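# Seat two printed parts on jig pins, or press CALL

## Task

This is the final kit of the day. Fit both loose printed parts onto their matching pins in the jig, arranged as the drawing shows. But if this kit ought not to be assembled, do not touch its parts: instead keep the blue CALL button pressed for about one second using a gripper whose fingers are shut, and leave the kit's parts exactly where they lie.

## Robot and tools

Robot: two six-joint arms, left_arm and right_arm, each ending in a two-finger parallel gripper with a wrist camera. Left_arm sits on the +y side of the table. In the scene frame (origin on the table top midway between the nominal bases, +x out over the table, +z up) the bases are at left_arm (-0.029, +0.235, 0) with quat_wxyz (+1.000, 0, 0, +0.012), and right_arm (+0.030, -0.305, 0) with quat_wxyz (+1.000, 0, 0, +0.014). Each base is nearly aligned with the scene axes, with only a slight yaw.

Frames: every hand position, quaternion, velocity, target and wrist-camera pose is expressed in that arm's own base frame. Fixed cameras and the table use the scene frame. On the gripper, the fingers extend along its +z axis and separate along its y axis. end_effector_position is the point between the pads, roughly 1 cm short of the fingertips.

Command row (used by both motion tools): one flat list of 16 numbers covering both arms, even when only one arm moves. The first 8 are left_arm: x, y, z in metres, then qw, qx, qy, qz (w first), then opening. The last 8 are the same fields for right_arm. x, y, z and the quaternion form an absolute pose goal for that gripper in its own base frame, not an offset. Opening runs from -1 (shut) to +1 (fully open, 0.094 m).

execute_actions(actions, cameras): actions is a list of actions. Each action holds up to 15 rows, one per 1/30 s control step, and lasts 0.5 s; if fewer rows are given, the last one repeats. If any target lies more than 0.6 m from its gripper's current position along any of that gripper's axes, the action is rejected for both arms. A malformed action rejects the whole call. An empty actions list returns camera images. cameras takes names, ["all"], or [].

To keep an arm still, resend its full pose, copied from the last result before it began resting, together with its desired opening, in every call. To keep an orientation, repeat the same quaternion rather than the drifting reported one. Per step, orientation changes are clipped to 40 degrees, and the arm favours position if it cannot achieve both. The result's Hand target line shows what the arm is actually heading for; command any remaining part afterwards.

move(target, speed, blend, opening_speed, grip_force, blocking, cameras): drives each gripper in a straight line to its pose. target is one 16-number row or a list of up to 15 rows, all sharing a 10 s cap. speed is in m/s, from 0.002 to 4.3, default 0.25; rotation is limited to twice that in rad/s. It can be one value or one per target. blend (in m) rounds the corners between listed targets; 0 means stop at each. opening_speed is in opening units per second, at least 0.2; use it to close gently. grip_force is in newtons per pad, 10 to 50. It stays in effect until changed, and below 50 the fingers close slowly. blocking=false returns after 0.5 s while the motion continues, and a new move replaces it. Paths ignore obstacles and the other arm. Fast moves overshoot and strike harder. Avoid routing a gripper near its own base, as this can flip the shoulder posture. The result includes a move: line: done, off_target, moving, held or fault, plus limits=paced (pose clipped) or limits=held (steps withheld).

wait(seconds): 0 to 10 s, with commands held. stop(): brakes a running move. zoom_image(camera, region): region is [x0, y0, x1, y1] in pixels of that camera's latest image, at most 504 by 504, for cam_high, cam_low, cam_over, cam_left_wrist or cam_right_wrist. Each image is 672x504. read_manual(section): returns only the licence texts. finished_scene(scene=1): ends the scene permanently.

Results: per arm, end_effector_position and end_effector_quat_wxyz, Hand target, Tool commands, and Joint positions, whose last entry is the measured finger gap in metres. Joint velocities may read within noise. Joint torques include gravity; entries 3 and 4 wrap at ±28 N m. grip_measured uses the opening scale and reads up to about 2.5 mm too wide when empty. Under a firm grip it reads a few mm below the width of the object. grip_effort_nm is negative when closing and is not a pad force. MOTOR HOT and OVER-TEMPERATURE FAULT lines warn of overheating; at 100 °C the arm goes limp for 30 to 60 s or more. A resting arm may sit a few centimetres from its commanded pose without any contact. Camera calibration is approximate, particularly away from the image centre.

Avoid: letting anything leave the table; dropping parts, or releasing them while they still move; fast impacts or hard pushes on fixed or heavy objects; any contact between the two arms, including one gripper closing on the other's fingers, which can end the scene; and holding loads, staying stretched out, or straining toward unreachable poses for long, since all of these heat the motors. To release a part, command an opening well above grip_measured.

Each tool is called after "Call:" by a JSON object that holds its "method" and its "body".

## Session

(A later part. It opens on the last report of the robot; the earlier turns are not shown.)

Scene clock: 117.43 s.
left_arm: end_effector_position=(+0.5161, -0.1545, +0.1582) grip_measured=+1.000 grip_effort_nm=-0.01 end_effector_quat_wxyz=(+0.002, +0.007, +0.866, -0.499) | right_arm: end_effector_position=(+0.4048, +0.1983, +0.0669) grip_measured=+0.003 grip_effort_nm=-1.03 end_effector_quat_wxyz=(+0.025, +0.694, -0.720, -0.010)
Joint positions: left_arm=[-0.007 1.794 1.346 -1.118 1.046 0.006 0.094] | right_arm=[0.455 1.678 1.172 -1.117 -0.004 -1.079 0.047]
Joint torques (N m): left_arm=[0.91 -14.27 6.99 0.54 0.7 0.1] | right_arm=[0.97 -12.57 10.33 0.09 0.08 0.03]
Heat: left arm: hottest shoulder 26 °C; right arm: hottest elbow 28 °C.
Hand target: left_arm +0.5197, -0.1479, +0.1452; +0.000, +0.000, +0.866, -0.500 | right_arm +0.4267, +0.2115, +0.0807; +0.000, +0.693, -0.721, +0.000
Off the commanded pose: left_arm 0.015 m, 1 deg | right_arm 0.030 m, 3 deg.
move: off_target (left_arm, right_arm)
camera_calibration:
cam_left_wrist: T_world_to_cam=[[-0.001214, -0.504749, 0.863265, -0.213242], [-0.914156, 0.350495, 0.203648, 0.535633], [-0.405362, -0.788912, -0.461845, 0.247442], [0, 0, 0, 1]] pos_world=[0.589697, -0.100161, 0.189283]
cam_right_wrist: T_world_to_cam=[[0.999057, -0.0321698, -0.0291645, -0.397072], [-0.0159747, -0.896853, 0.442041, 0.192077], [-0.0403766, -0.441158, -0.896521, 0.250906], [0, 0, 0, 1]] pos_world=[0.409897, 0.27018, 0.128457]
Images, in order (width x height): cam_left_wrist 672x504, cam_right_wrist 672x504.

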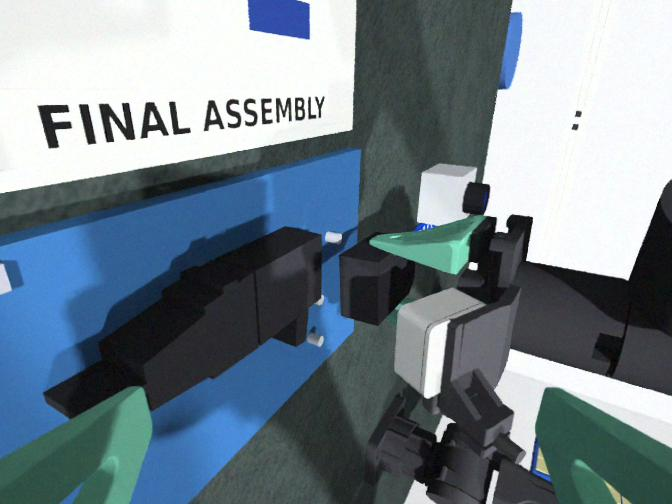

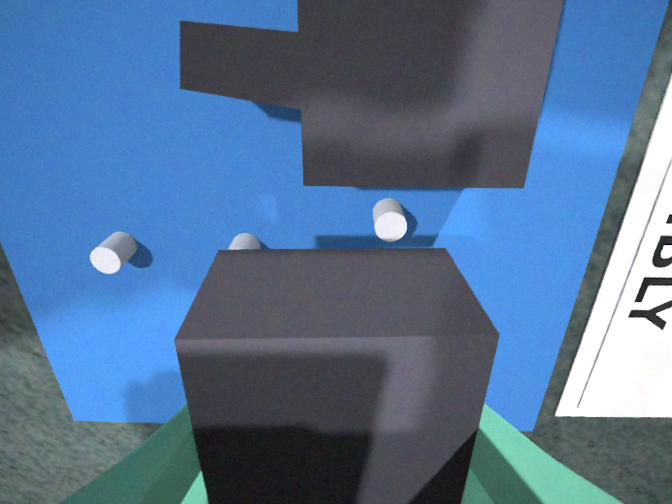

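Call:
{"method": "move", "body": {"target": [0.52,-0.148,0.145,0,0,0.866,-0.5,1,0.446,0.2205,0.075,0,-0.693,0.721,0,-0.08], "speed": 0.06, "cameras": ["cam_left_wrist","cam_right_wrist"]}}

Scene clock: 120.03 s.
left_arm: end_effector_position=(+0.5161, -0.1545, +0.1582) grip_measured=+1.000 grip_effort_nm=-0.01 end_effector_quat_wxyz=(+0.002, +0.007, +0.866, -0.499) | right_arm: end_effector_position=(+0.4241, +0.2077, +0.0623) grip_measured=+0.003 grip_effort_nm=-1.03 end_effector_quat_wxyz=(+0.022, +0.694, -0.720, -0.009)
Joint positions: left_arm=[-0.007 1.794 1.346 -1.118 1.046 0.006 0.094] | right_arm=[0.455 1.731 1.229 -1.117 -0.003 -1.079 0.047]
Joint torques (N m): left_arm=[0.85 -14.27 7.01 0.55 0.7 0.1] | right_arm=[0.97 -13.39 10.39 -0.06 0.08 0.02]
Heat: left arm: hottest shoulder 26 °C; right arm: hottest elbow 28 °C.
Hand target: left_arm +0.5197, -0.1479, +0.1452; +0.000, +0.000, +0.866, -0.500 | right_arm +0.4449, +0.2200, +0.0756; +0.000, +0.693, -0.721, +0.000
Off the commanded pose: left_arm 0.015 m, 1 deg | right_arm 0.028 m, 3 deg.
move: off_target (left_arm, right_arm)
camera_calibration:
cam_left_wrist: T_world_to_cam=[[-0.001214, -0.504749, 0.863265, -0.213242], [-0.914156, 0.350495, 0.203648, 0.535633], [-0.405362, -0.788912, -0.461845, 0.247442], [0, 0, 0, 1]] pos_world=[0.589697, -0.100161, 0.189283]
cam_right_wrist: T_world_to_cam=[[0.999183, -0.0321282, -0.0245285, -0.416527], [-0.0180531, -0.897642, 0.440355, 0.203988], [-0.0361656, -0.439552, -0.897489, 0.249697], [0, 0, 0, 1]] pos_world=[0.4289, 0.279481, 0.124056]
Images, in order (width x height): cam_left_wrist 672x504, cam_right_wrist 672x504.

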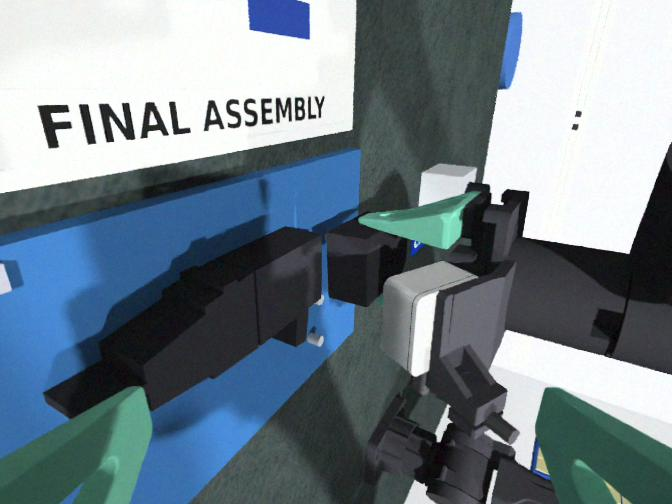

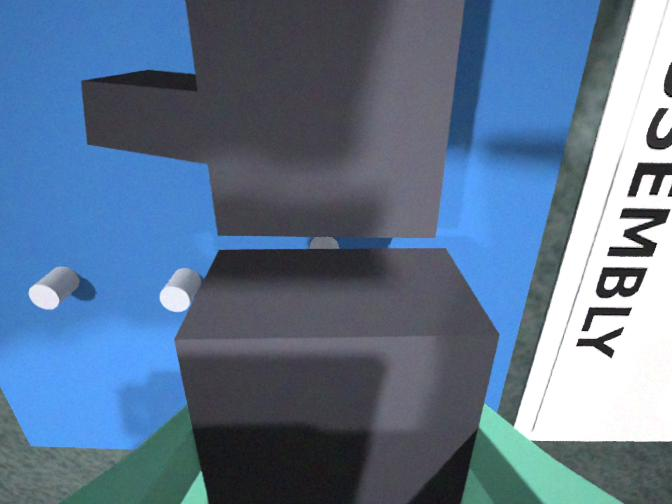

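Call:
{"method": "move", "body": {"target": [0.52,-0.148,0.145,0,0,0.866,-0.5,1,0.443,0.2185,0.075,-0.0215,0.694,-0.72,0.009,-0.08], "speed": 0.06, "cameras": ["cam_right_wrist"]}}

Call:
{"method": "zoom_image", "body": {"camera": "cam_right_wrist", "region": [150, 100, 500, 350]}}

Scene clock: 124.80 s.
left_arm: end_effector_position=(+0.5161, -0.1545, +0.1582) grip_measured=+1.000 grip_effort_nm=-0.01 end_effector_quat_wxyz=(+0.002, +0.007, +0.866, -0.499) | right_arm: end_effector_position=(+0.4365, +0.2129, +0.0620) grip_measured=+0.003 grip_effort_nm=-1.03 end_effector_quat_wxyz=(-0.003, +0.694, -0.720, +0.001)
Joint positions: left_arm=[-0.007 1.794 1.346 -1.118 1.046 0.006 0.094] | right_arm=[0.455 1.731 1.229 -1.063 0.001 -1.079 0.047]
Joint torques (N m): left_arm=[0.85 -14.21 6.99 0.54 0.7 0.1] | right_arm=[0.97 -16.09 7.13 0.46 0.08 0]
Heat: left arm: hottest shoulder 26 °C; right arm: hottest elbow 29 °C.
Hand target: left_arm +0.5197, -0.1479, +0.1452; +0.000, +0.000, +0.866, -0.500 | right_arm +0.4428, +0.2184, +0.0750; -0.021, +0.694, -0.720, +0.009
Off the commanded pose: left_arm 0.015 m, 1 deg | right_arm 0.016 m, 2 deg.
move: off_target (left_arm, right_arm)
camera_calibration:
cam_right_wrist: T_world_to_cam=[[0.999166, -0.0320549, 0.0253005, -0.431849], [-0.0397302, -0.906293, 0.420779, 0.221501], [0.00944163, -0.421433, -0.906811, 0.228958], [0, 0, 0, 1]] pos_world=[0.438127, 0.283392, 0.125344]
Images, in order (width x height): cam_right_wrist 672x504.

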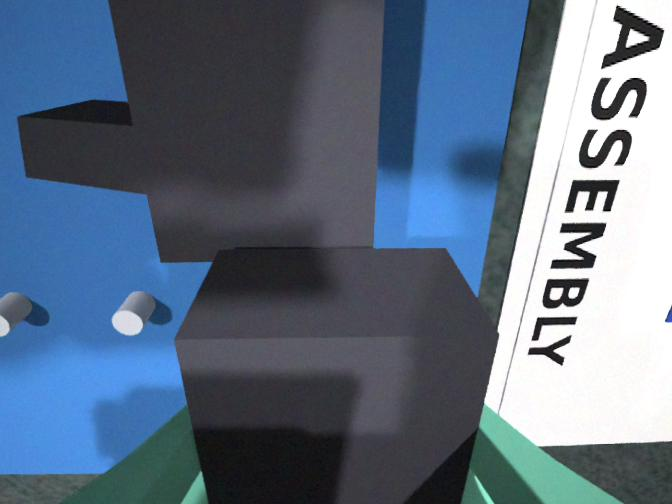

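Scaled by 1.440 from the camera's 672x504 image, which has a finer 960x720 frame.

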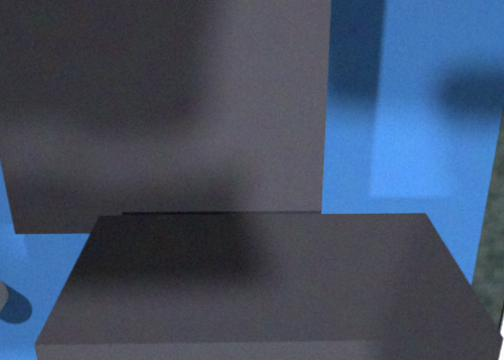

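Call:
{"method": "move", "body": {"target": [0.52,-0.148,0.145,0,0,0.866,-0.5,1,0.427,0.2113,0.075,-0.0215,0.694,-0.72,0.009,-0.08], "speed": 0.06, "cameras": ["cam_right_wrist","cam_left_wrist"]}}

Call:
{"method": "zoom_image", "body": {"camera": "cam_right_wrist", "region": [150, 100, 500, 350]}}

Scene clock: 128.07 s.
left_arm: end_effector_position=(+0.5161, -0.1545, +0.1582) grip_measured=+1.000 grip_effort_nm=-0.01 end_effector_quat_wxyz=(+0.002, +0.007, +0.866, -0.499) | right_arm: end_effector_position=(+0.4258, +0.2077, +0.0609) grip_measured=+0.003 grip_effort_nm=-1.03 end_effector_quat_wxyz=(-0.003, +0.694, -0.720, +0.002)
Joint positions: left_arm=[-0.007 1.794 1.346 -1.118 1.046 0.006 0.094] | right_arm=[0.455 1.704 1.189 -1.049 0.001 -1.079 0.047]
Joint torques (N m): left_arm=[0.85 -14.21 7.01 0.55 0.7 0.1] | right_arm=[1.03 -16.79 5.97 0.24 0.08 0.01]
Heat: left arm: hottest shoulder 26 °C; right arm: hottest elbow 28 °C.
Hand target: left_arm +0.5197, -0.1479, +0.1452; +0.000, +0.000, +0.866, -0.500 | right_arm +0.4269, +0.2112, +0.0747; -0.021, +0.694, -0.720, +0.009
Off the commanded pose: left_arm 0.015 m, 1 deg | right_arm 0.015 m, 2 deg.
move: off_target (left_arm, right_arm)
camera_calibration:
cam_left_wrist: T_world_to_cam=[[-0.001214, -0.504749, 0.863265, -0.213242], [-0.914156, 0.350495, 0.203648, 0.535633], [-0.405362, -0.788912, -0.461845, 0.247442], [0, 0, 0, 1]] pos_world=[0.589697, -0.100161, 0.189283]
cam_right_wrist: T_world_to_cam=[[0.999141, -0.0320468, 0.0262705, -0.421412], [-0.0401267, -0.906483, 0.420332, 0.217062], [0.0103434, -0.421025, -0.90699, 0.225484], [0, 0, 0, 1]] pos_world=[0.427428, 0.278192, 0.124344]
Images, in order (width x height): cam_left_wrist 672x504, cam_right_wrist 672x504.

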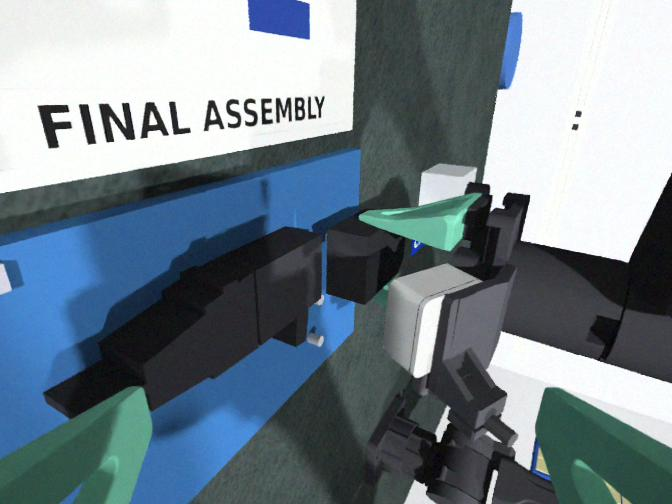

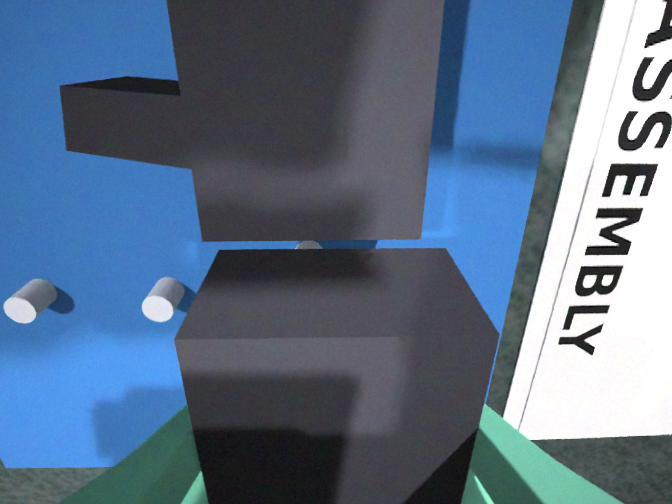

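Scaled by 1.440 from the camera's 672x504 image, which has a finer 960x720 frame.

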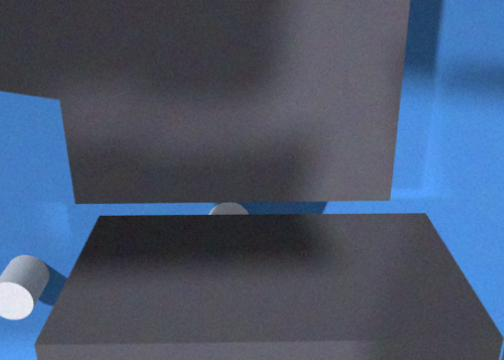

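Call:
{"method": "move", "body": {"target": [0.52,-0.148,0.145,0,0,0.866,-0.5,1,0.422,0.2103,0.055,-0.0215,0.694,-0.72,0.009,-0.08], "speed": 0.05, "cameras": ["cam_right_wrist","cam_left_wrist"]}}

Call:
{"method": "zoom_image", "body": {"camera": "cam_left_wrist", "region": [230, 170, 430, 370]}}

Scene clock: 131.47 s.
left_arm: end_effector_position=(+0.5161, -0.1545, +0.1582) grip_measured=+1.000 grip_effort_nm=-0.01 end_effector_quat_wxyz=(+0.002, +0.007, +0.866, -0.499) | right_arm: end_effector_position=(+0.4219, +0.2058, +0.0477) grip_measured=+0.003 grip_effort_nm=-1.03 end_effector_quat_wxyz=(-0.010, +0.694, -0.720, +0.004)
Joint positions: left_arm=[-0.007 1.794 1.346 -1.118 1.046 0.006 0.094] | right_arm=[0.455 1.704 1.149 -0.994 0.001 -1.078 0.047]
Joint torques (N m): left_arm=[0.85 -14.27 7.01 0.54 0.7 0.1] | right_arm=[1.26 -15.38 5.87 0.12 0.08 0.04]
Heat: left arm: hottest shoulder 26 °C; right arm: hottest elbow 28 °C.
Hand target: left_arm +0.5197, -0.1479, +0.1452; +0.000, +0.000, +0.866, -0.500 | right_arm +0.4220, +0.2102, +0.0549; -0.021, +0.694, -0.720, +0.009
Off the commanded pose: left_arm 0.015 m, 1 deg | right_arm 0.009 m, 1 deg.
move: off_target (left_arm)
camera_calibration:
cam_left_wrist: T_world_to_cam=[[-0.001214, -0.504749, 0.863265, -0.213242], [-0.914156, 0.350495, 0.203648, 0.535633], [-0.405362, -0.788912, -0.461845, 0.247442], [0, 0, 0, 1]] pos_world=[0.589697, -0.100161, 0.189283]
cam_right_wrist: T_world_to_cam=[[0.998701, -0.0330518, 0.0387881, -0.417392], [-0.0461695, -0.909035, 0.414154, 0.224122], [0.0215713, -0.415407, -0.90938, 0.206922], [0, 0, 0, 1]] pos_world=[0.422734, 0.275896, 0.111539]
Images, in order (width x height): cam_left_wrist 672x504, cam_right_wrist 672x504.

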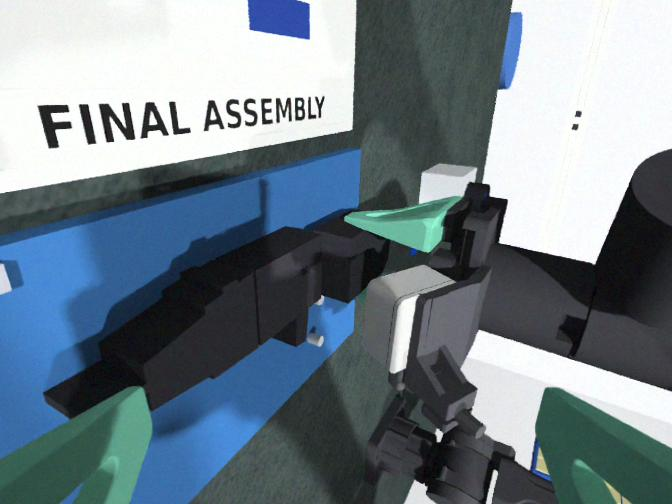

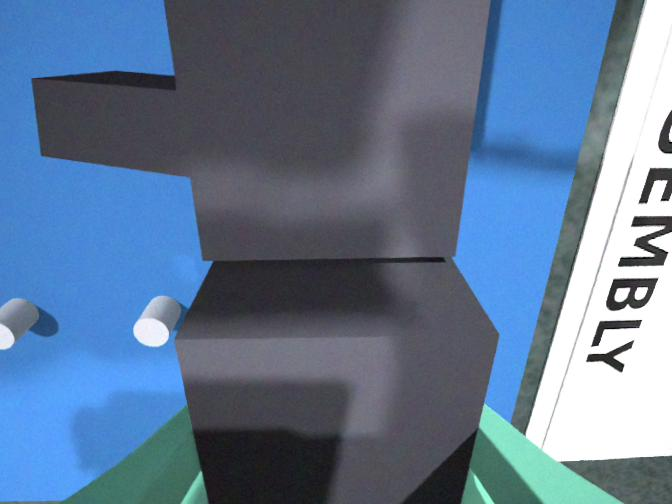

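Scaled by 2.520 from the camera's 672x504 image, which has a finer 960x720 frame.

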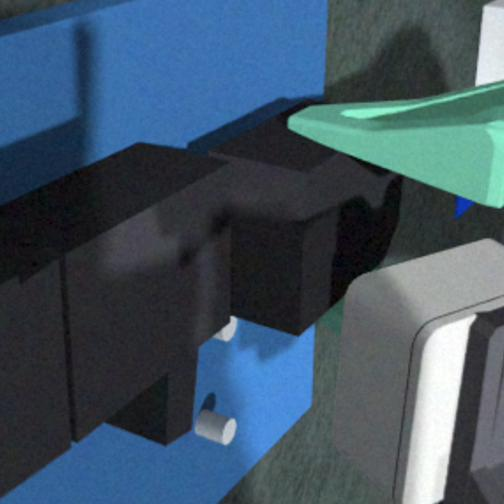

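Call:
{"method": "move", "body": {"target": [0.52,-0.148,0.145,0,0,0.866,-0.5,1,0.421,0.2105,0.040,-0.015,0.698,-0.7157,0.006,-0.08], "speed": 0.04, "cameras": ["cam_right_wrist","cam_left_wrist"]}}

Call:
{"method": "zoom_image", "body": {"camera": "cam_left_wrist", "region": [230, 170, 430, 370]}}

Scene clock: 134.83 s.
left_arm: end_effector_position=(+0.5161, -0.1545, +0.1582) grip_measured=+1.000 grip_effort_nm=-0.01 end_effector_quat_wxyz=(+0.002, +0.007, +0.866, -0.499) | right_arm: end_effector_position=(+0.4230, +0.2068, +0.0450) grip_measured=+0.003 grip_effort_nm=-1.03 end_effector_quat_wxyz=(-0.016, +0.694, -0.720, +0.006)
Joint positions: left_arm=[-0.007 1.794 1.346 -1.118 1.046 0.006 0.094] | right_arm=[0.456 1.704 1.14 -0.973 0.001 -1.078 0.047]
Joint torques (N m): left_arm=[0.85 -14.21 7.01 0.55 0.7 0.1] | right_arm=[1.26 -13.1 5.86 0.25 0.01 -0.09]
Heat: left arm: hottest shoulder 26 °C; right arm: hottest elbow 28 °C.
Hand target: left_arm +0.5197, -0.1479, +0.1452; +0.000, +0.000, +0.866, -0.500 | right_arm +0.4210, +0.2104, +0.0400; -0.015, +0.698, -0.716, +0.006
Off the commanded pose: left_arm 0.015 m, 1 deg | right_arm 0.007 m, 1 deg.
move: off_target (left_arm)
camera_calibration:
cam_left_wrist: T_world_to_cam=[[-0.001214, -0.504749, 0.863265, -0.213242], [-0.914156, 0.350495, 0.203648, 0.535633], [-0.405362, -0.788912, -0.461845, 0.247442], [0, 0, 0, 1]] pos_world=[0.589697, -0.100161, 0.189283]
cam_right_wrist: T_world_to_cam=[[0.99821, -0.0324976, 0.0502098, -0.418783], [-0.0502149, -0.911416, 0.408411, 0.228636], [0.0324897, -0.410201, -0.911416, 0.199235], [0, 0, 0, 1]] pos_world=[0.423042, 0.276499, 0.109235]
Images, in order (width x height): cam_left_wrist 672x504, cam_right_wrist 672x504.

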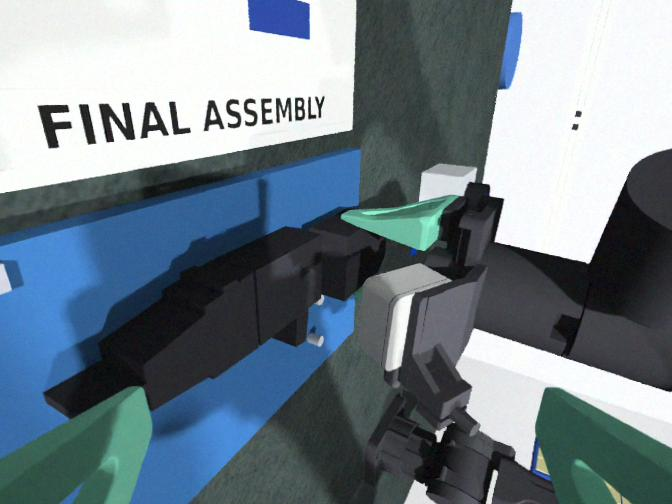

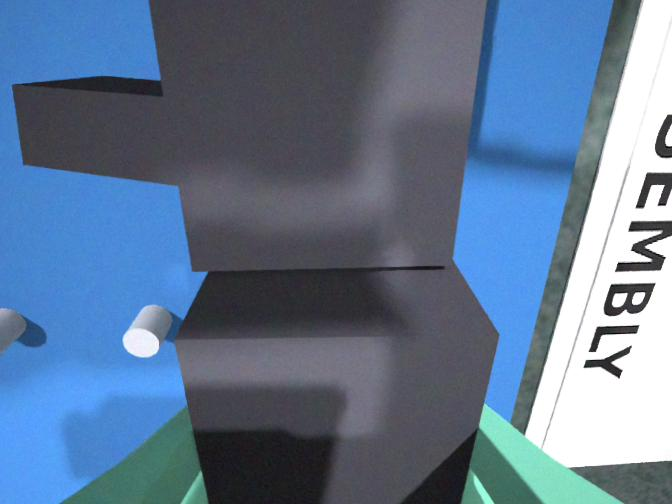

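Scaled by 2.520 from the camera's 672x504 image, which has a finer 960x720 frame.

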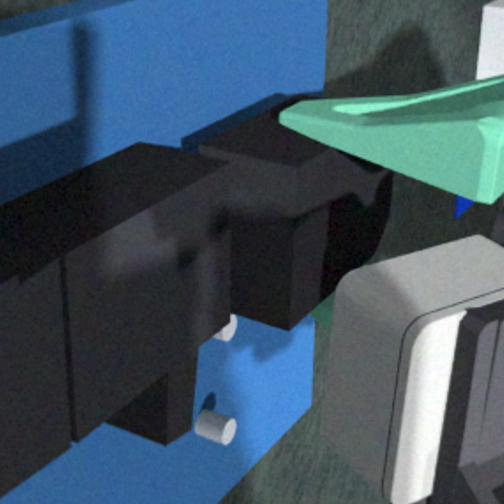

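Call:
{"method": "move", "body": {"target": [0.52,-0.148,0.145,0,0,0.866,-0.5,1,0.4195,0.2095,0.045,0,0.697,-0.717,0,-0.08], "speed": 0.04, "cameras": ["cam_right_wrist"]}}

Scene clock: 137.77 s.
left_arm: end_effector_position=(+0.5161, -0.1545, +0.1582) grip_measured=+1.000 grip_effort_nm=-0.01 end_effector_quat_wxyz=(+0.002, +0.007, +0.866, -0.499) | right_arm: end_effector_position=(+0.4153, +0.2030, +0.0438) grip_measured=+0.003 grip_effort_nm=-1.03 end_effector_quat_wxyz=(+0.001, +0.694, -0.720, +0.000)
Joint positions: left_arm=[-0.007 1.794 1.346 -1.118 1.046 0.006 0.094] | right_arm=[0.456 1.706 1.14 -1.006 0.001 -1.078 0.047]
Joint torques (N m): left_arm=[0.79 -14.27 6.99 0.53 0.7 0.1] | right_arm=[1.2 -12.63 7.64 -0.43 -0.09 -0.07]
Heat: left arm: hottest shoulder 26 °C; right arm: hottest elbow 27 °C.
Hand target: left_arm +0.5197, -0.1479, +0.1452; +0.000, +0.000, +0.866, -0.500 | right_arm +0.4194, +0.2094, +0.0449; +0.000, +0.697, -0.717, +0.000
Off the commanded pose: left_arm 0.015 m, 1 deg | right_arm 0.008 m, 1 deg.
move: off_target (left_arm)
camera_calibration:
cam_right_wrist: T_world_to_cam=[[0.99931, -0.0319728, 0.0188762, -0.410404], [-0.0369611, -0.904949, 0.423911, 0.217769], [0.00352837, -0.424316, -0.905507, 0.211499], [0, 0, 0, 1]] pos_world=[0.417424, 0.27369, 0.106947]
Images, in order (width x height): cam_right_wrist 672x504.

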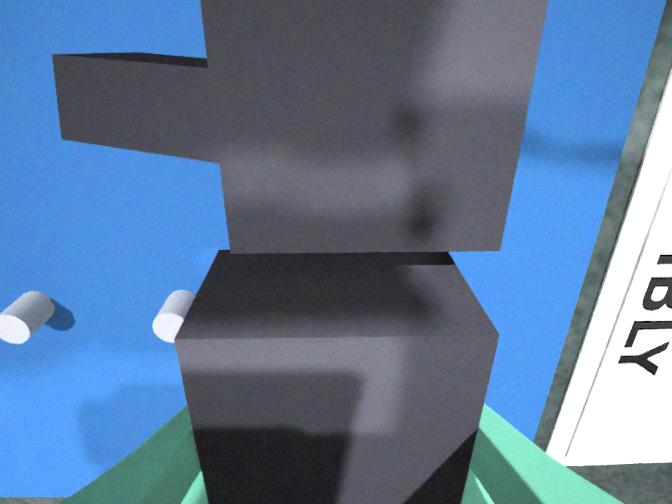

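Call:
{"method": "move", "body": {"target": [0.52,-0.148,0.145,0,0,0.866,-0.5,1,0.4257,0.2128,0.045,0,0.699,-0.715,0,-0.08], "speed": 0.04, "cameras": ["cam_right_wrist"]}}

Scene clock: 139.97 s.
left_arm: end_effector_position=(+0.5161, -0.1545, +0.1582) grip_measured=+1.000 grip_effort_nm=-0.01 end_effector_quat_wxyz=(+0.002, +0.007, +0.866, -0.499) | right_arm: end_effector_position=(+0.4131, +0.2019, +0.0382) grip_measured=+0.003 grip_effort_nm=-1.03 end_effector_quat_wxyz=(+0.009, +0.694, -0.720, -0.002)
Joint positions: left_arm=[-0.007 1.794 1.346 -1.118 1.046 0.006 0.094] | right_arm=[0.456 1.719 1.14 -1.011 0.001 -1.078 0.047]
Joint torques (N m): left_arm=[0.85 -14.27 6.99 0.54 0.7 0.1] | right_arm=[1.14 -12.4 9.11 -0.42 -0.09 -0.12]
Heat: left arm: hottest shoulder 26 °C; right arm: hottest elbow 27 °C.
Hand target: left_arm +0.5197, -0.1479, +0.1452; +0.000, +0.000, +0.866, -0.500 | right_arm +0.4252, +0.2126, +0.0451; +0.000, +0.699, -0.715, +0.000
Off the commanded pose: left_arm 0.015 m, 1 deg | right_arm 0.018 m, 1 deg.
move: off_target (left_arm, right_arm)
camera_calibration:
cam_right_wrist: T_world_to_cam=[[0.999488, -0.0318787, 0.00272755, -0.407571], [-0.0299314, -0.901494, 0.431756, 0.215186], [-0.0113049, -0.431616, -0.901986, 0.213361], [0, 0, 0, 1]] pos_world=[0.416215, 0.273086, 0.100653]
Images, in order (width x height): cam_right_wrist 672x504.

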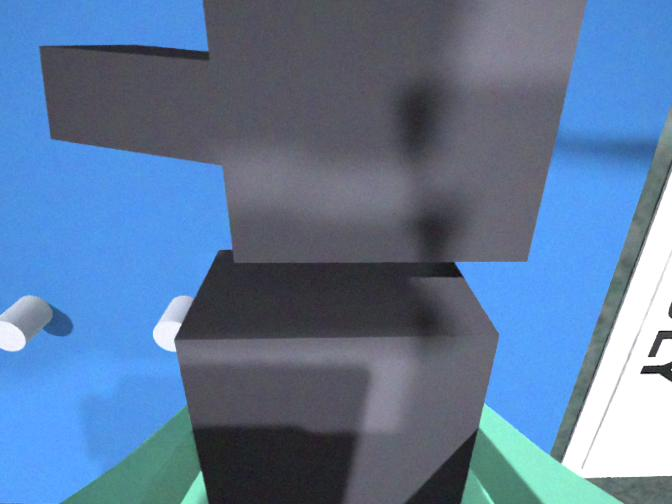

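Call:
{"method": "move", "body": {"target": [0.52,-0.148,0.145,0,0,0.866,-0.5,1,0.432,0.2165,0.066,-0.006,0.699,-0.715,0.002,-0.08], "speed": 0.06, "cameras": ["cam_right_wrist"]}}

Scene clock: 142.40 s.
left_arm: end_effector_position=(+0.5161, -0.1545, +0.1582) grip_measured=+1.000 grip_effort_nm=-0.01 end_effector_quat_wxyz=(+0.002, +0.007, +0.866, -0.499) | right_arm: end_effector_position=(+0.4130, +0.2020, +0.0461) grip_measured=+0.003 grip_effort_nm=-1.03 end_effector_quat_wxyz=(+0.019, +0.694, -0.720, -0.006)
Joint positions: left_arm=[-0.007 1.794 1.346 -1.118 1.046 0.006 0.094] | right_arm=[0.456 1.719 1.164 -1.055 0.001 -1.078 0.047]
Joint torques (N m): left_arm=[0.85 -14.27 7.02 0.55 0.7 0.1] | right_arm=[1.26 -14.39 10.13 -0.46 -0.09 -0.11]
Heat: left arm: hottest shoulder 26 °C; right arm: hottest elbow 27 °C.
Hand target: left_arm +0.5197, -0.1479, +0.1452; +0.000, +0.000, +0.866, -0.500 | right_arm +0.4310, +0.2161, +0.0665; -0.006, +0.699, -0.715, +0.002
Off the commanded pose: left_arm 0.015 m, 1 deg | right_arm 0.031 m, 3 deg.
move: off_target (left_arm, right_arm)
camera_calibration:
cam_right_wrist: T_world_to_cam=[[0.999385, -0.0316202, -0.0151801, -0.406554], [-0.0217129, -0.897612, 0.440252, 0.207321], [-0.0275466, -0.439651, -0.897746, 0.228689], [0, 0, 0, 1]] pos_world=[0.417105, 0.273781, 0.10786]
Images, in order (width x height): cam_right_wrist 672x504.

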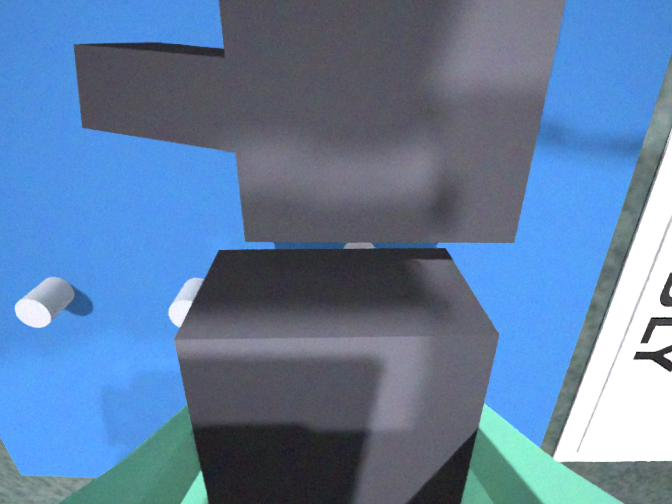

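Call:
{"method": "move", "body": {"target": [[0.52,-0.148,0.145,0,0,0.866,-0.5,1,0.443,0.2185,0.09,-0.018,0.698,-0.716,0.007,-0.08],[0.52,-0.148,0.145,0,0,0.866,-0.5,1,0.427,0.2113,0.075,-0.018,0.698,-0.716,0.007,-0.08],[0.52,-0.148,0.145,0,0,0.866,-0.5,1,0.421,0.211,0.052,-0.01,0.698,-0.716,0.005,-0.08]], "speed": 0.06, "cameras": ["cam_right_wrist"]}}

Scene clock: 147.23 s.
left_arm: end_effector_position=(+0.5161, -0.1545, +0.1582) grip_measured=+1.000 grip_effort_nm=-0.01 end_effector_quat_wxyz=(+0.002, +0.007, +0.866, -0.499) | right_arm: end_effector_position=(+0.4218, +0.2069, +0.0503) grip_measured=+0.003 grip_effort_nm=-1.03 end_effector_quat_wxyz=(-0.005, +0.694, -0.720, +0.002)
Joint positions: left_arm=[-0.007 1.794 1.346 -1.118 1.046 0.006 0.094] | right_arm=[0.457 1.708 1.162 -1.016 0.001 -1.078 0.047]
Joint torques (N m): left_arm=[0.91 -14.27 6.99 0.55 0.7 0.1] | right_arm=[1.26 -14.45 5.9 0.43 0.05 -0.07]
Heat: left arm: hottest shoulder 26 °C; right arm: hottest elbow 27 °C.
Hand target: left_arm +0.5197, -0.1479, +0.1452; +0.000, +0.000, +0.866, -0.500 | right_arm +0.4210, +0.2111, +0.0521; -0.010, +0.698, -0.716, +0.005
Off the commanded pose: left_arm 0.015 m, 1 deg | right_arm 0.004 m, 1 deg.
move: off_target (left_arm)
camera_calibration:
cam_right_wrist: T_world_to_cam=[[0.999133, -0.0305615, 0.0282869, -0.417408], [-0.0396142, -0.906973, 0.419322, 0.220561], [0.0128403, -0.420079, -0.907397, 0.214263], [0, 0, 0, 1]] pos_world=[0.423032, 0.277294, 0.113743]
Images, in order (width x height): cam_right_wrist 672x504.

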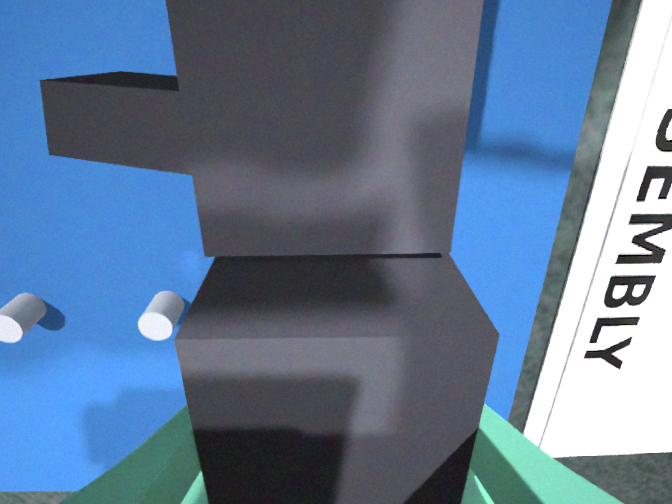

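Call:
{"method": "move", "body": {"target": [0.52,-0.148,0.145,0,0,0.866,-0.5,1,0.421,0.2085,0.030,0,0.698,-0.716,0.00,-0.08], "speed": 0.04, "cameras": ["cam_right_wrist","cam_left_wrist"]}}

Call:
{"method": "zoom_image", "body": {"camera": "cam_left_wrist", "region": [230, 170, 430, 370]}}

Scene clock: 149.40 s.
left_arm: end_effector_position=(+0.5161, -0.1545, +0.1582) grip_measured=+1.000 grip_effort_nm=-0.01 end_effector_quat_wxyz=(+0.002, +0.007, +0.866, -0.499) | right_arm: end_effector_position=(+0.4217, +0.2069, +0.0355) grip_measured=+0.003 grip_effort_nm=-1.04 end_effector_quat_wxyz=(-0.002, +0.694, -0.720, +0.001)
Joint positions: left_arm=[-0.007 1.794 1.346 -1.118 1.046 0.006 0.094] | right_arm=[0.457 1.732 1.15 -0.985 0.001 -1.078 0.047]
Joint torques (N m): left_arm=[0.85 -14.27 7.01 0.53 0.7 0.1] | right_arm=[0.79 -13.39 5.74 0.24 -0.09 -0.14]
Heat: left arm: hottest shoulder 26 °C; right arm: hottest elbow 27 °C.
Hand target: left_arm +0.5197, -0.1479, +0.1452; +0.000, +0.000, +0.866, -0.500 | right_arm +0.4210, +0.2085, +0.0301; +0.000, +0.698, -0.716, +0.000
Off the commanded pose: left_arm 0.015 m, 1 deg | right_arm 0.006 m, 1 deg.
move: off_target (left_arm)
camera_calibration:
cam_left_wrist: T_world_to_cam=[[-0.001214, -0.504749, 0.863265, -0.213242], [-0.914156, 0.350495, 0.203648, 0.535633], [-0.405362, -0.788912, -0.461845, 0.247442], [0, 0, 0, 1]] pos_world=[0.589697, -0.100161, 0.189283]
cam_right_wrist: T_world_to_cam=[[0.999271, -0.0304933, 0.0229595, -0.416826], [-0.0373375, -0.905839, 0.421973, 0.225502], [0.00793024, -0.422523, -0.906317, 0.203384], [0, 0, 0, 1]] pos_world=[0.423329, 0.277492, 0.0987451]
Images, in order (width x height): cam_left_wrist 672x504, cam_right_wrist 672x504.

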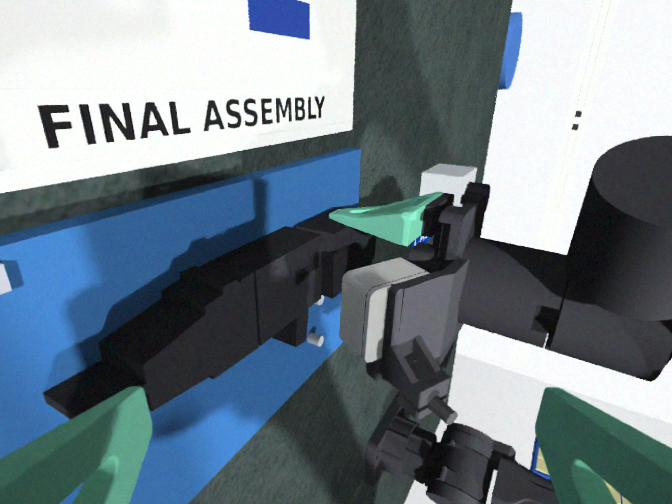

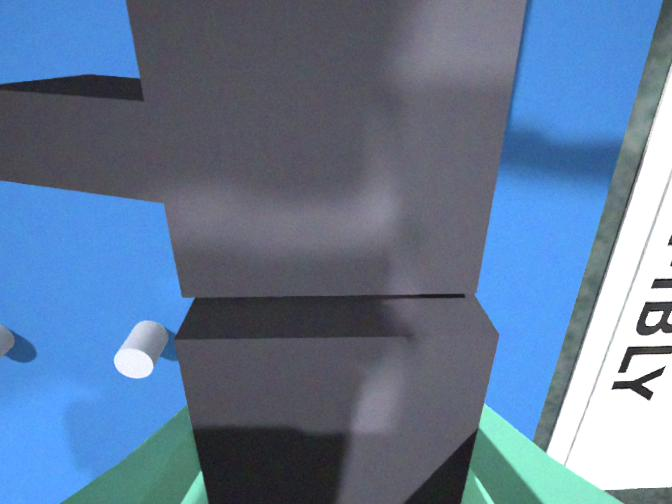

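Scaled by 2.520 from the camera's 672x504 image, which has a finer 960x720 frame.

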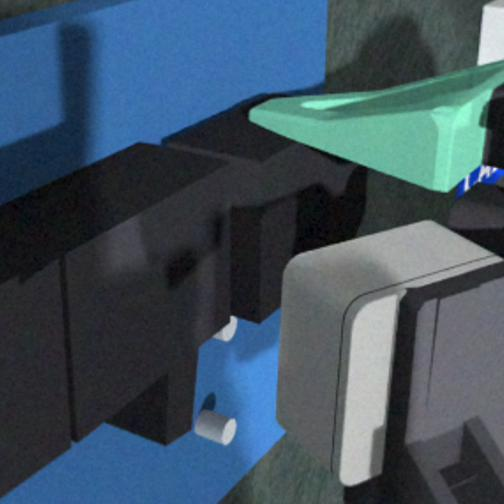

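Call:
{"method": "move", "body": {"target": [0.52,-0.148,0.145,0,0,0.866,-0.5,1,0.420,0.2080,0.018,0,0.698,-0.716,0.00,-0.08], "speed": 0.03, "cameras": ["cam_right_wrist","cam_left_wrist"]}}

Call:
{"method": "zoom_image", "body": {"camera": "cam_left_wrist", "region": [230, 170, 430, 370]}}

Scene clock: 151.63 s.
left_arm: end_effector_position=(+0.5161, -0.1545, +0.1582) grip_measured=+1.000 grip_effort_nm=-0.01 end_effector_quat_wxyz=(+0.002, +0.007, +0.866, -0.499) | right_arm: end_effector_position=(+0.4221, +0.2071, +0.0268) grip_measured=+0.003 grip_effort_nm=-1.04 end_effector_quat_wxyz=(-0.005, +0.694, -0.720, +0.002)
Joint positions: left_arm=[-0.007 1.794 1.346 -1.118 1.046 0.006 0.094] | right_arm=[0.457 1.743 1.138 -0.956 0.001 -1.078 0.047]
Joint torques (N m): left_arm=[0.85 -14.27 7.01 0.54 0.7 0.1] | right_arm=[0.79 -12.81 5.52 0.34 -0.09 -0.13]
Heat: left arm: hottest shoulder 26 °C; right arm: hottest elbow 27 °C.
Hand target: left_arm +0.5197, -0.1479, +0.1452; +0.000, +0.000, +0.866, -0.500 | right_arm +0.4199, +0.2080, +0.0181; +0.000, +0.698, -0.716, +0.000
Off the commanded pose: left_arm 0.015 m, 1 deg | right_arm 0.009 m, 1 deg.
move: off_target (left_arm)
camera_calibration:
cam_left_wrist: T_world_to_cam=[[-0.001214, -0.504749, 0.863265, -0.213242], [-0.914156, 0.350495, 0.203648, 0.535633], [-0.405362, -0.788912, -0.461845, 0.247442], [0, 0, 0, 1]] pos_world=[0.589697, -0.100161, 0.189283]
cam_right_wrist: T_world_to_cam=[[0.999133, -0.0305615, 0.0282869, -0.417139], [-0.0396142, -0.906973, 0.419322, 0.23057], [0.0128403, -0.420079, -0.907397, 0.193109], [0, 0, 0, 1]] pos_world=[0.423432, 0.277494, 0.0903431]
Images, in order (width x height): cam_left_wrist 672x504, cam_right_wrist 672x504.

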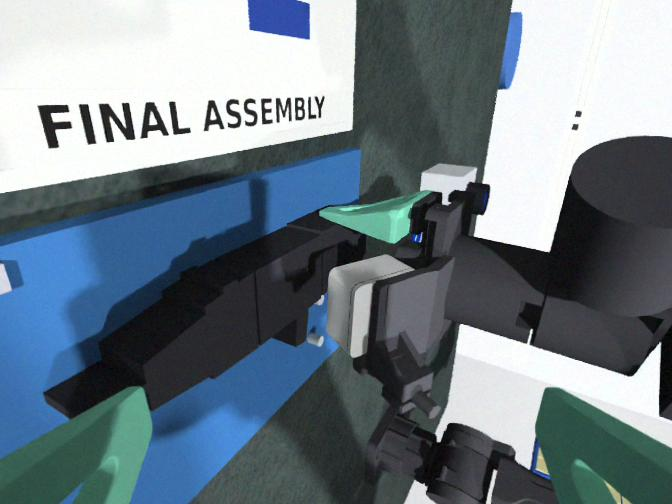

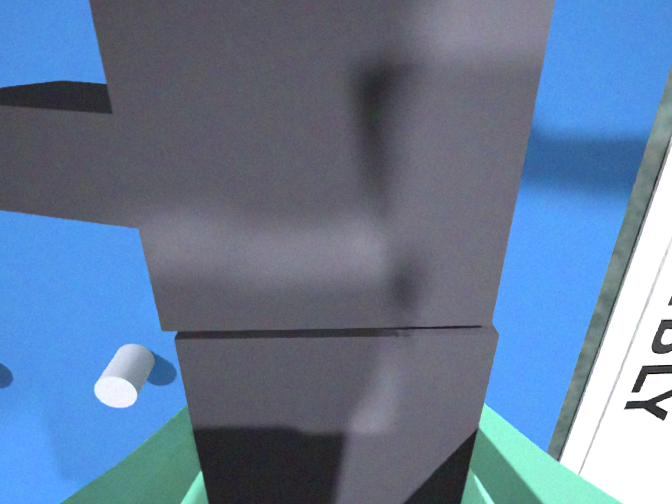

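Scaled by 2.520 from the camera's 672x504 image, which has a finer 960x720 frame.

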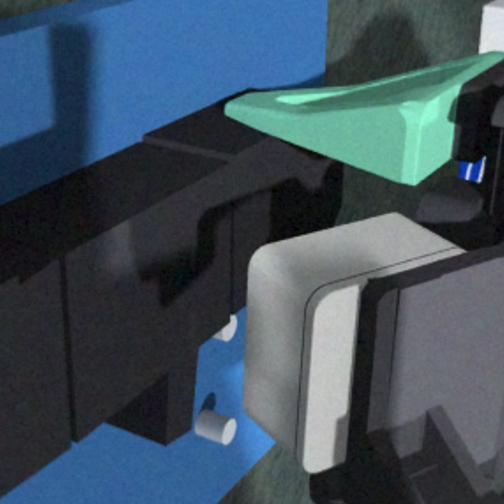

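Call:
{"method": "move", "body": {"target": [0.52,-0.148,0.145,0,0,0.866,-0.5,1,0.420,0.2080,0.008,0,0.698,-0.716,0.00,-0.08], "speed": 0.03, "cameras": ["cam_right_wrist","cam_left_wrist"]}}

Call:
{"method": "zoom_image", "body": {"camera": "cam_left_wrist", "region": [230, 170, 430, 370]}}

Scene clock: 153.43 s.
left_arm: end_effector_position=(+0.5161, -0.1545, +0.1582) grip_measured=+1.000 grip_effort_nm=-0.01 end_effector_quat_wxyz=(+0.002, +0.007, +0.866, -0.499) | right_arm: end_effector_position=(+0.4221, +0.2071, +0.0260) grip_measured=+0.003 grip_effort_nm=-1.03 end_effector_quat_wxyz=(-0.006, +0.694, -0.720, +0.002)
Joint positions: left_arm=[-0.007 1.794 1.346 -1.118 1.046 0.006 0.094] | right_arm=[0.457 1.743 1.135 -0.951 0.001 -1.078 0.047]
Joint torques (N m): left_arm=[0.85 -14.27 7.01 0.54 0.7 0.1] | right_arm=[0.79 -11.58 4.93 1.1 -0.09 -0.13]
Heat: left arm: hottest shoulder 26 °C; right arm: hottest elbow 27 °C.
Hand target: left_arm +0.5197, -0.1479, +0.1452; +0.000, +0.000, +0.866, -0.500 | right_arm +0.4194, +0.2077, +0.0085; +0.000, +0.698, -0.716, +0.000
Off the commanded pose: left_arm 0.015 m, 1 deg | right_arm 0.018 m, 1 deg.
move: off_target (left_arm, right_arm)
camera_calibration:
cam_left_wrist: T_world_to_cam=[[-0.001214, -0.504749, 0.863265, -0.213242], [-0.914156, 0.350495, 0.203648, 0.535633], [-0.405362, -0.788912, -0.461845, 0.247442], [0, 0, 0, 1]] pos_world=[0.589697, -0.100161, 0.189283]
cam_right_wrist: T_world_to_cam=[[0.999071, -0.0306043, 0.0303553, -0.417168], [-0.040505, -0.907426, 0.418255, 0.23141], [0.0147448, -0.419096, -0.907822, 0.191301], [0, 0, 0, 1]] pos_world=[0.423333, 0.277394, 0.0895423]
Images, in order (width x height): cam_left_wrist 672x504, cam_right_wrist 672x504.

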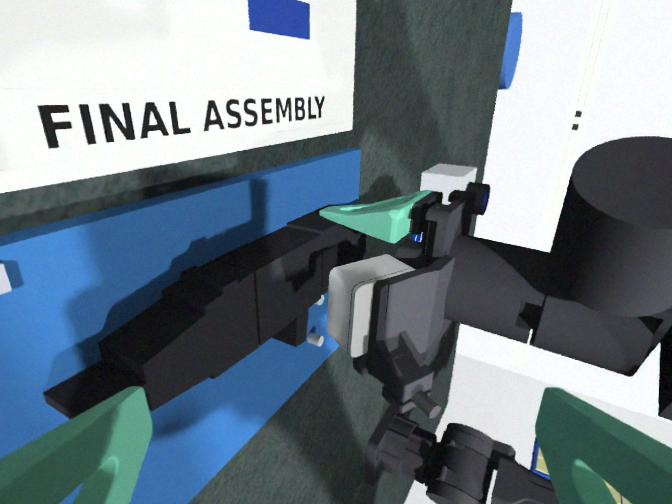

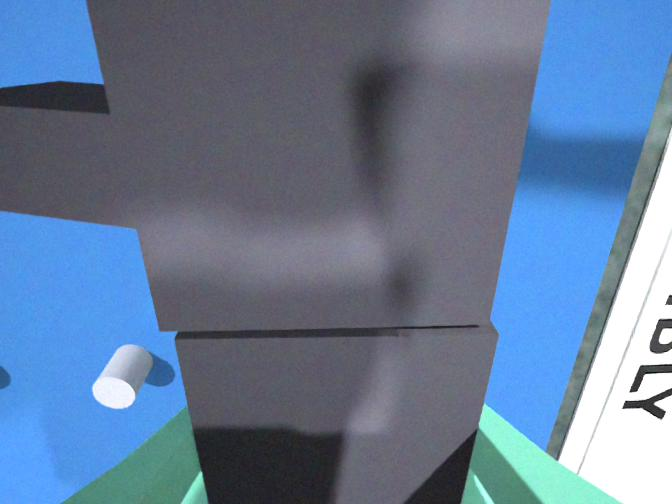

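Scaled by 2.520 from the camera's 672x504 image, which has a finer 960x720 frame.

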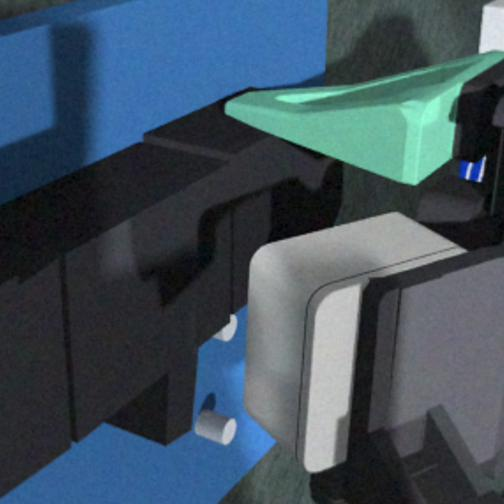

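Call:
{"method": "move", "body": {"target": [[0.52,-0.148,0.145,0,0,0.866,-0.5,1,0.421,0.2075,0.022,0,0.698,-0.716,0.00,-0.08],[0.52,-0.148,0.145,0,0,0.866,-0.5,1,0.421,0.2075,0.022,0,0.698,-0.716,0.00,0.4]], "speed": 0.03, "opening_speed": 0.5, "cameras": ["cam_right_wrist"]}}

Scene clock: 157.13 s.
left_arm: end_effector_position=(+0.5161, -0.1545, +0.1582) grip_measured=+1.000 grip_effort_nm=-0.01 end_effector_quat_wxyz=(+0.002, +0.007, +0.866, -0.499) | right_arm: end_effector_position=(+0.4218, +0.2070, +0.0258) grip_measured=+0.396 grip_effort_nm=0.14 end_effector_quat_wxyz=(-0.005, +0.695, -0.719, +0.002)
Joint positions: left_arm=[-0.007 1.794 1.346 -1.118 1.046 0.006 0.094] | right_arm=[0.457 1.743 1.135 -0.952 0.001 -1.079 0.066]
Joint torques (N m): left_arm=[0.91 -14.27 7.01 0.54 0.7 0.1] | right_arm=[0.62 -13.22 6.16 -0.23 -0.09 -0.14]
Heat: left arm: hottest shoulder 26 °C; right arm: hottest elbow 26 °C.
Hand target: left_arm +0.5197, -0.1479, +0.1452; +0.000, +0.000, +0.866, -0.500 | right_arm +0.4210, +0.2076, +0.0221; +0.000, +0.698, -0.716, +0.000
Off the commanded pose: left_arm 0.015 m, 1 deg | right_arm 0.004 m, 1 deg.
move: off_target (left_arm)
camera_calibration:
cam_right_wrist: T_world_to_cam=[[0.999135, -0.0297834, 0.0290124, -0.416998], [-0.039208, -0.907134, 0.419011, 0.230784], [0.0138386, -0.419786, -0.907517, 0.191672], [0, 0, 0, 1]] pos_world=[0.423033, 0.277394, 0.0893429]
Images, in order (width x height): cam_right_wrist 672x504.

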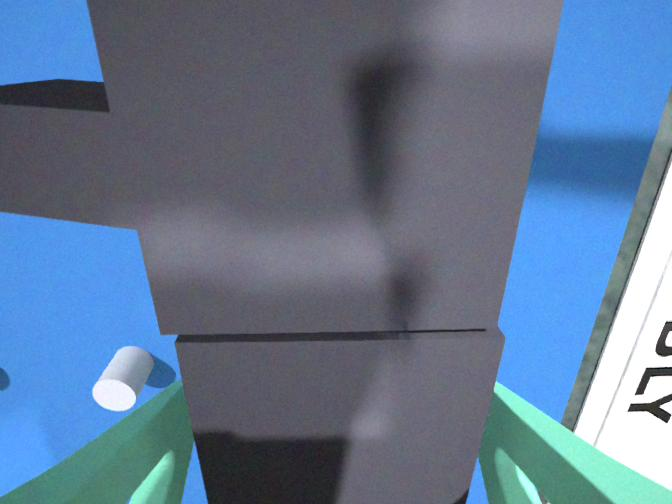

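Call:
{"method": "move", "body": {"target": [0.52,-0.148,0.145,0,0,0.866,-0.5,1,0.427,0.2105,0.055,-0.006,0.698,-0.716,0.00,0.4], "speed": 0.05, "cameras": ["cam_right_wrist"]}}

Scene clock: 160.43 s.
left_arm: end_effector_position=(+0.5161, -0.1545, +0.1582) grip_measured=+1.000 grip_effort_nm=-0.01 end_effector_quat_wxyz=(+0.002, +0.007, +0.866, -0.499) | right_arm: end_effector_position=(+0.4093, +0.2009, +0.0272) grip_measured=+0.397 grip_effort_nm=0.13 end_effector_quat_wxyz=(+0.023, +0.695, -0.718, -0.007)
Joint positions: left_arm=[-0.007 1.794 1.346 -1.118 1.046 0.006 0.094] | right_arm=[0.457 1.743 1.139 -1.015 0.001 -1.08 0.066]
Joint torques (N m): left_arm=[0.85 -14.27 7.02 0.55 0.7 0.1] | right_arm=[0.56 -16.62 9.18 -0.79 -0.21 -0.14]
Heat: left arm: hottest shoulder 26 °C; right arm: hottest elbow 26 °C.
Hand target: left_arm +0.5197, -0.1479, +0.1452; +0.000, +0.000, +0.866, -0.500 | right_arm +0.4260, +0.2100, +0.0551; -0.006, +0.698, -0.716, +0.000
Off the commanded pose: left_arm 0.015 m, 1 deg | right_arm 0.034 m, 3 deg.
move: off_target (left_arm, right_arm)
camera_calibration:
cam_right_wrist: T_world_to_cam=[[0.999337, -0.0278354, -0.0234744, -0.403756], [-0.0145404, -0.896113, 0.443588, 0.211218], [-0.0333831, -0.442952, -0.895924, 0.214118], [0, 0, 0, 1]] pos_world=[0.413707, 0.272881, 0.0886619]
Images, in order (width x height): cam_right_wrist 672x504.

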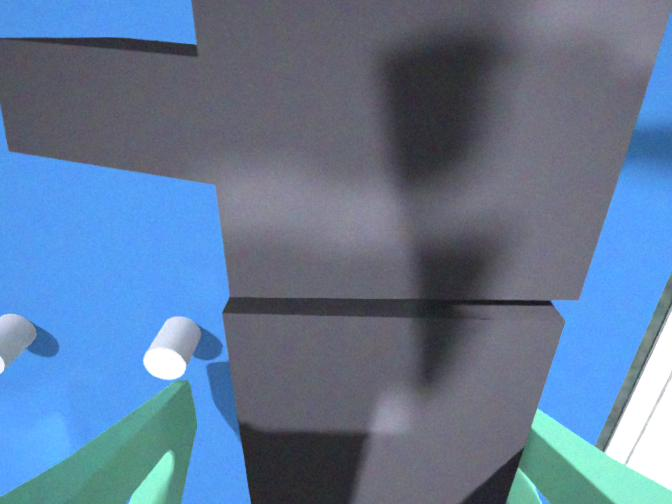

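Call:
{"method": "move", "body": {"target": [0.52,-0.148,0.145,0,0,0.866,-0.5,1,0.436,0.2145,0.070,-0.026,0.698,-0.716,0.009,0.45], "speed": 0.06, "cameras": ["cam_right_wrist"]}}

Scene clock: 162.27 s.
left_arm: end_effector_position=(+0.5161, -0.1545, +0.1582) grip_measured=+1.000 grip_effort_nm=-0.01 end_effector_quat_wxyz=(+0.002, +0.007, +0.866, -0.499) | right_arm: end_effector_position=(+0.4148, +0.2036, +0.0416) grip_measured=+0.447 grip_effort_nm=0.14 end_effector_quat_wxyz=(+0.007, +0.695, -0.719, -0.002)
Joint positions: left_arm=[-0.007 1.794 1.346 -1.118 1.046 0.006 0.094] | right_arm=[0.457 1.716 1.147 -1.017 0.001 -1.08 0.068]
Joint torques (N m): left_arm=[0.85 -14.21 7.01 0.53 0.7 0.1] | right_arm=[0.62 -16.03 9.78 -0.38 -0.01 -0.13]
Heat: left arm: hottest shoulder 26 °C; right arm: hottest elbow 26 °C.
Hand target: left_arm +0.5197, -0.1479, +0.1452; +0.000, +0.000, +0.866, -0.500 | right_arm +0.4347, +0.2139, +0.0702; -0.026, +0.698, -0.716, +0.009
Off the commanded pose: left_arm 0.015 m, 1 deg | right_arm 0.037 m, 4 deg.
move: off_target (left_arm, right_arm)
camera_calibration:
cam_right_wrist: T_world_to_cam=[[0.999596, -0.0277352, 0.00620375, -0.410183], [-0.0277099, -0.90259, 0.429609, 0.214708], [-0.00631585, -0.429608, -0.902993, 0.214782], [0, 0, 0, 1]] pos_world=[0.417323, 0.274689, 0.10425]
Images, in order (width x height): cam_right_wrist 672x504.

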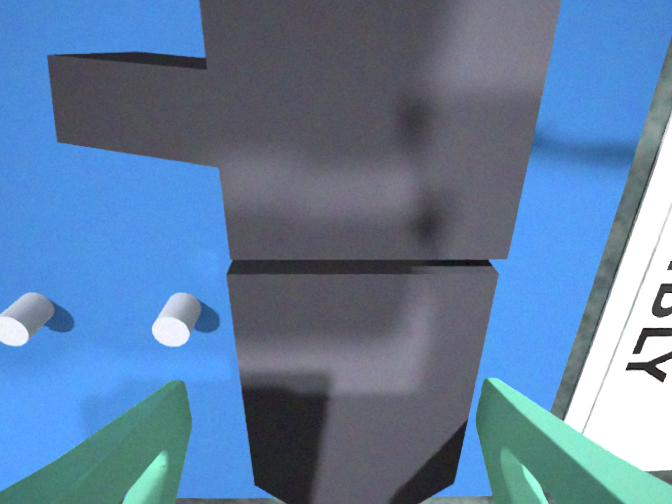

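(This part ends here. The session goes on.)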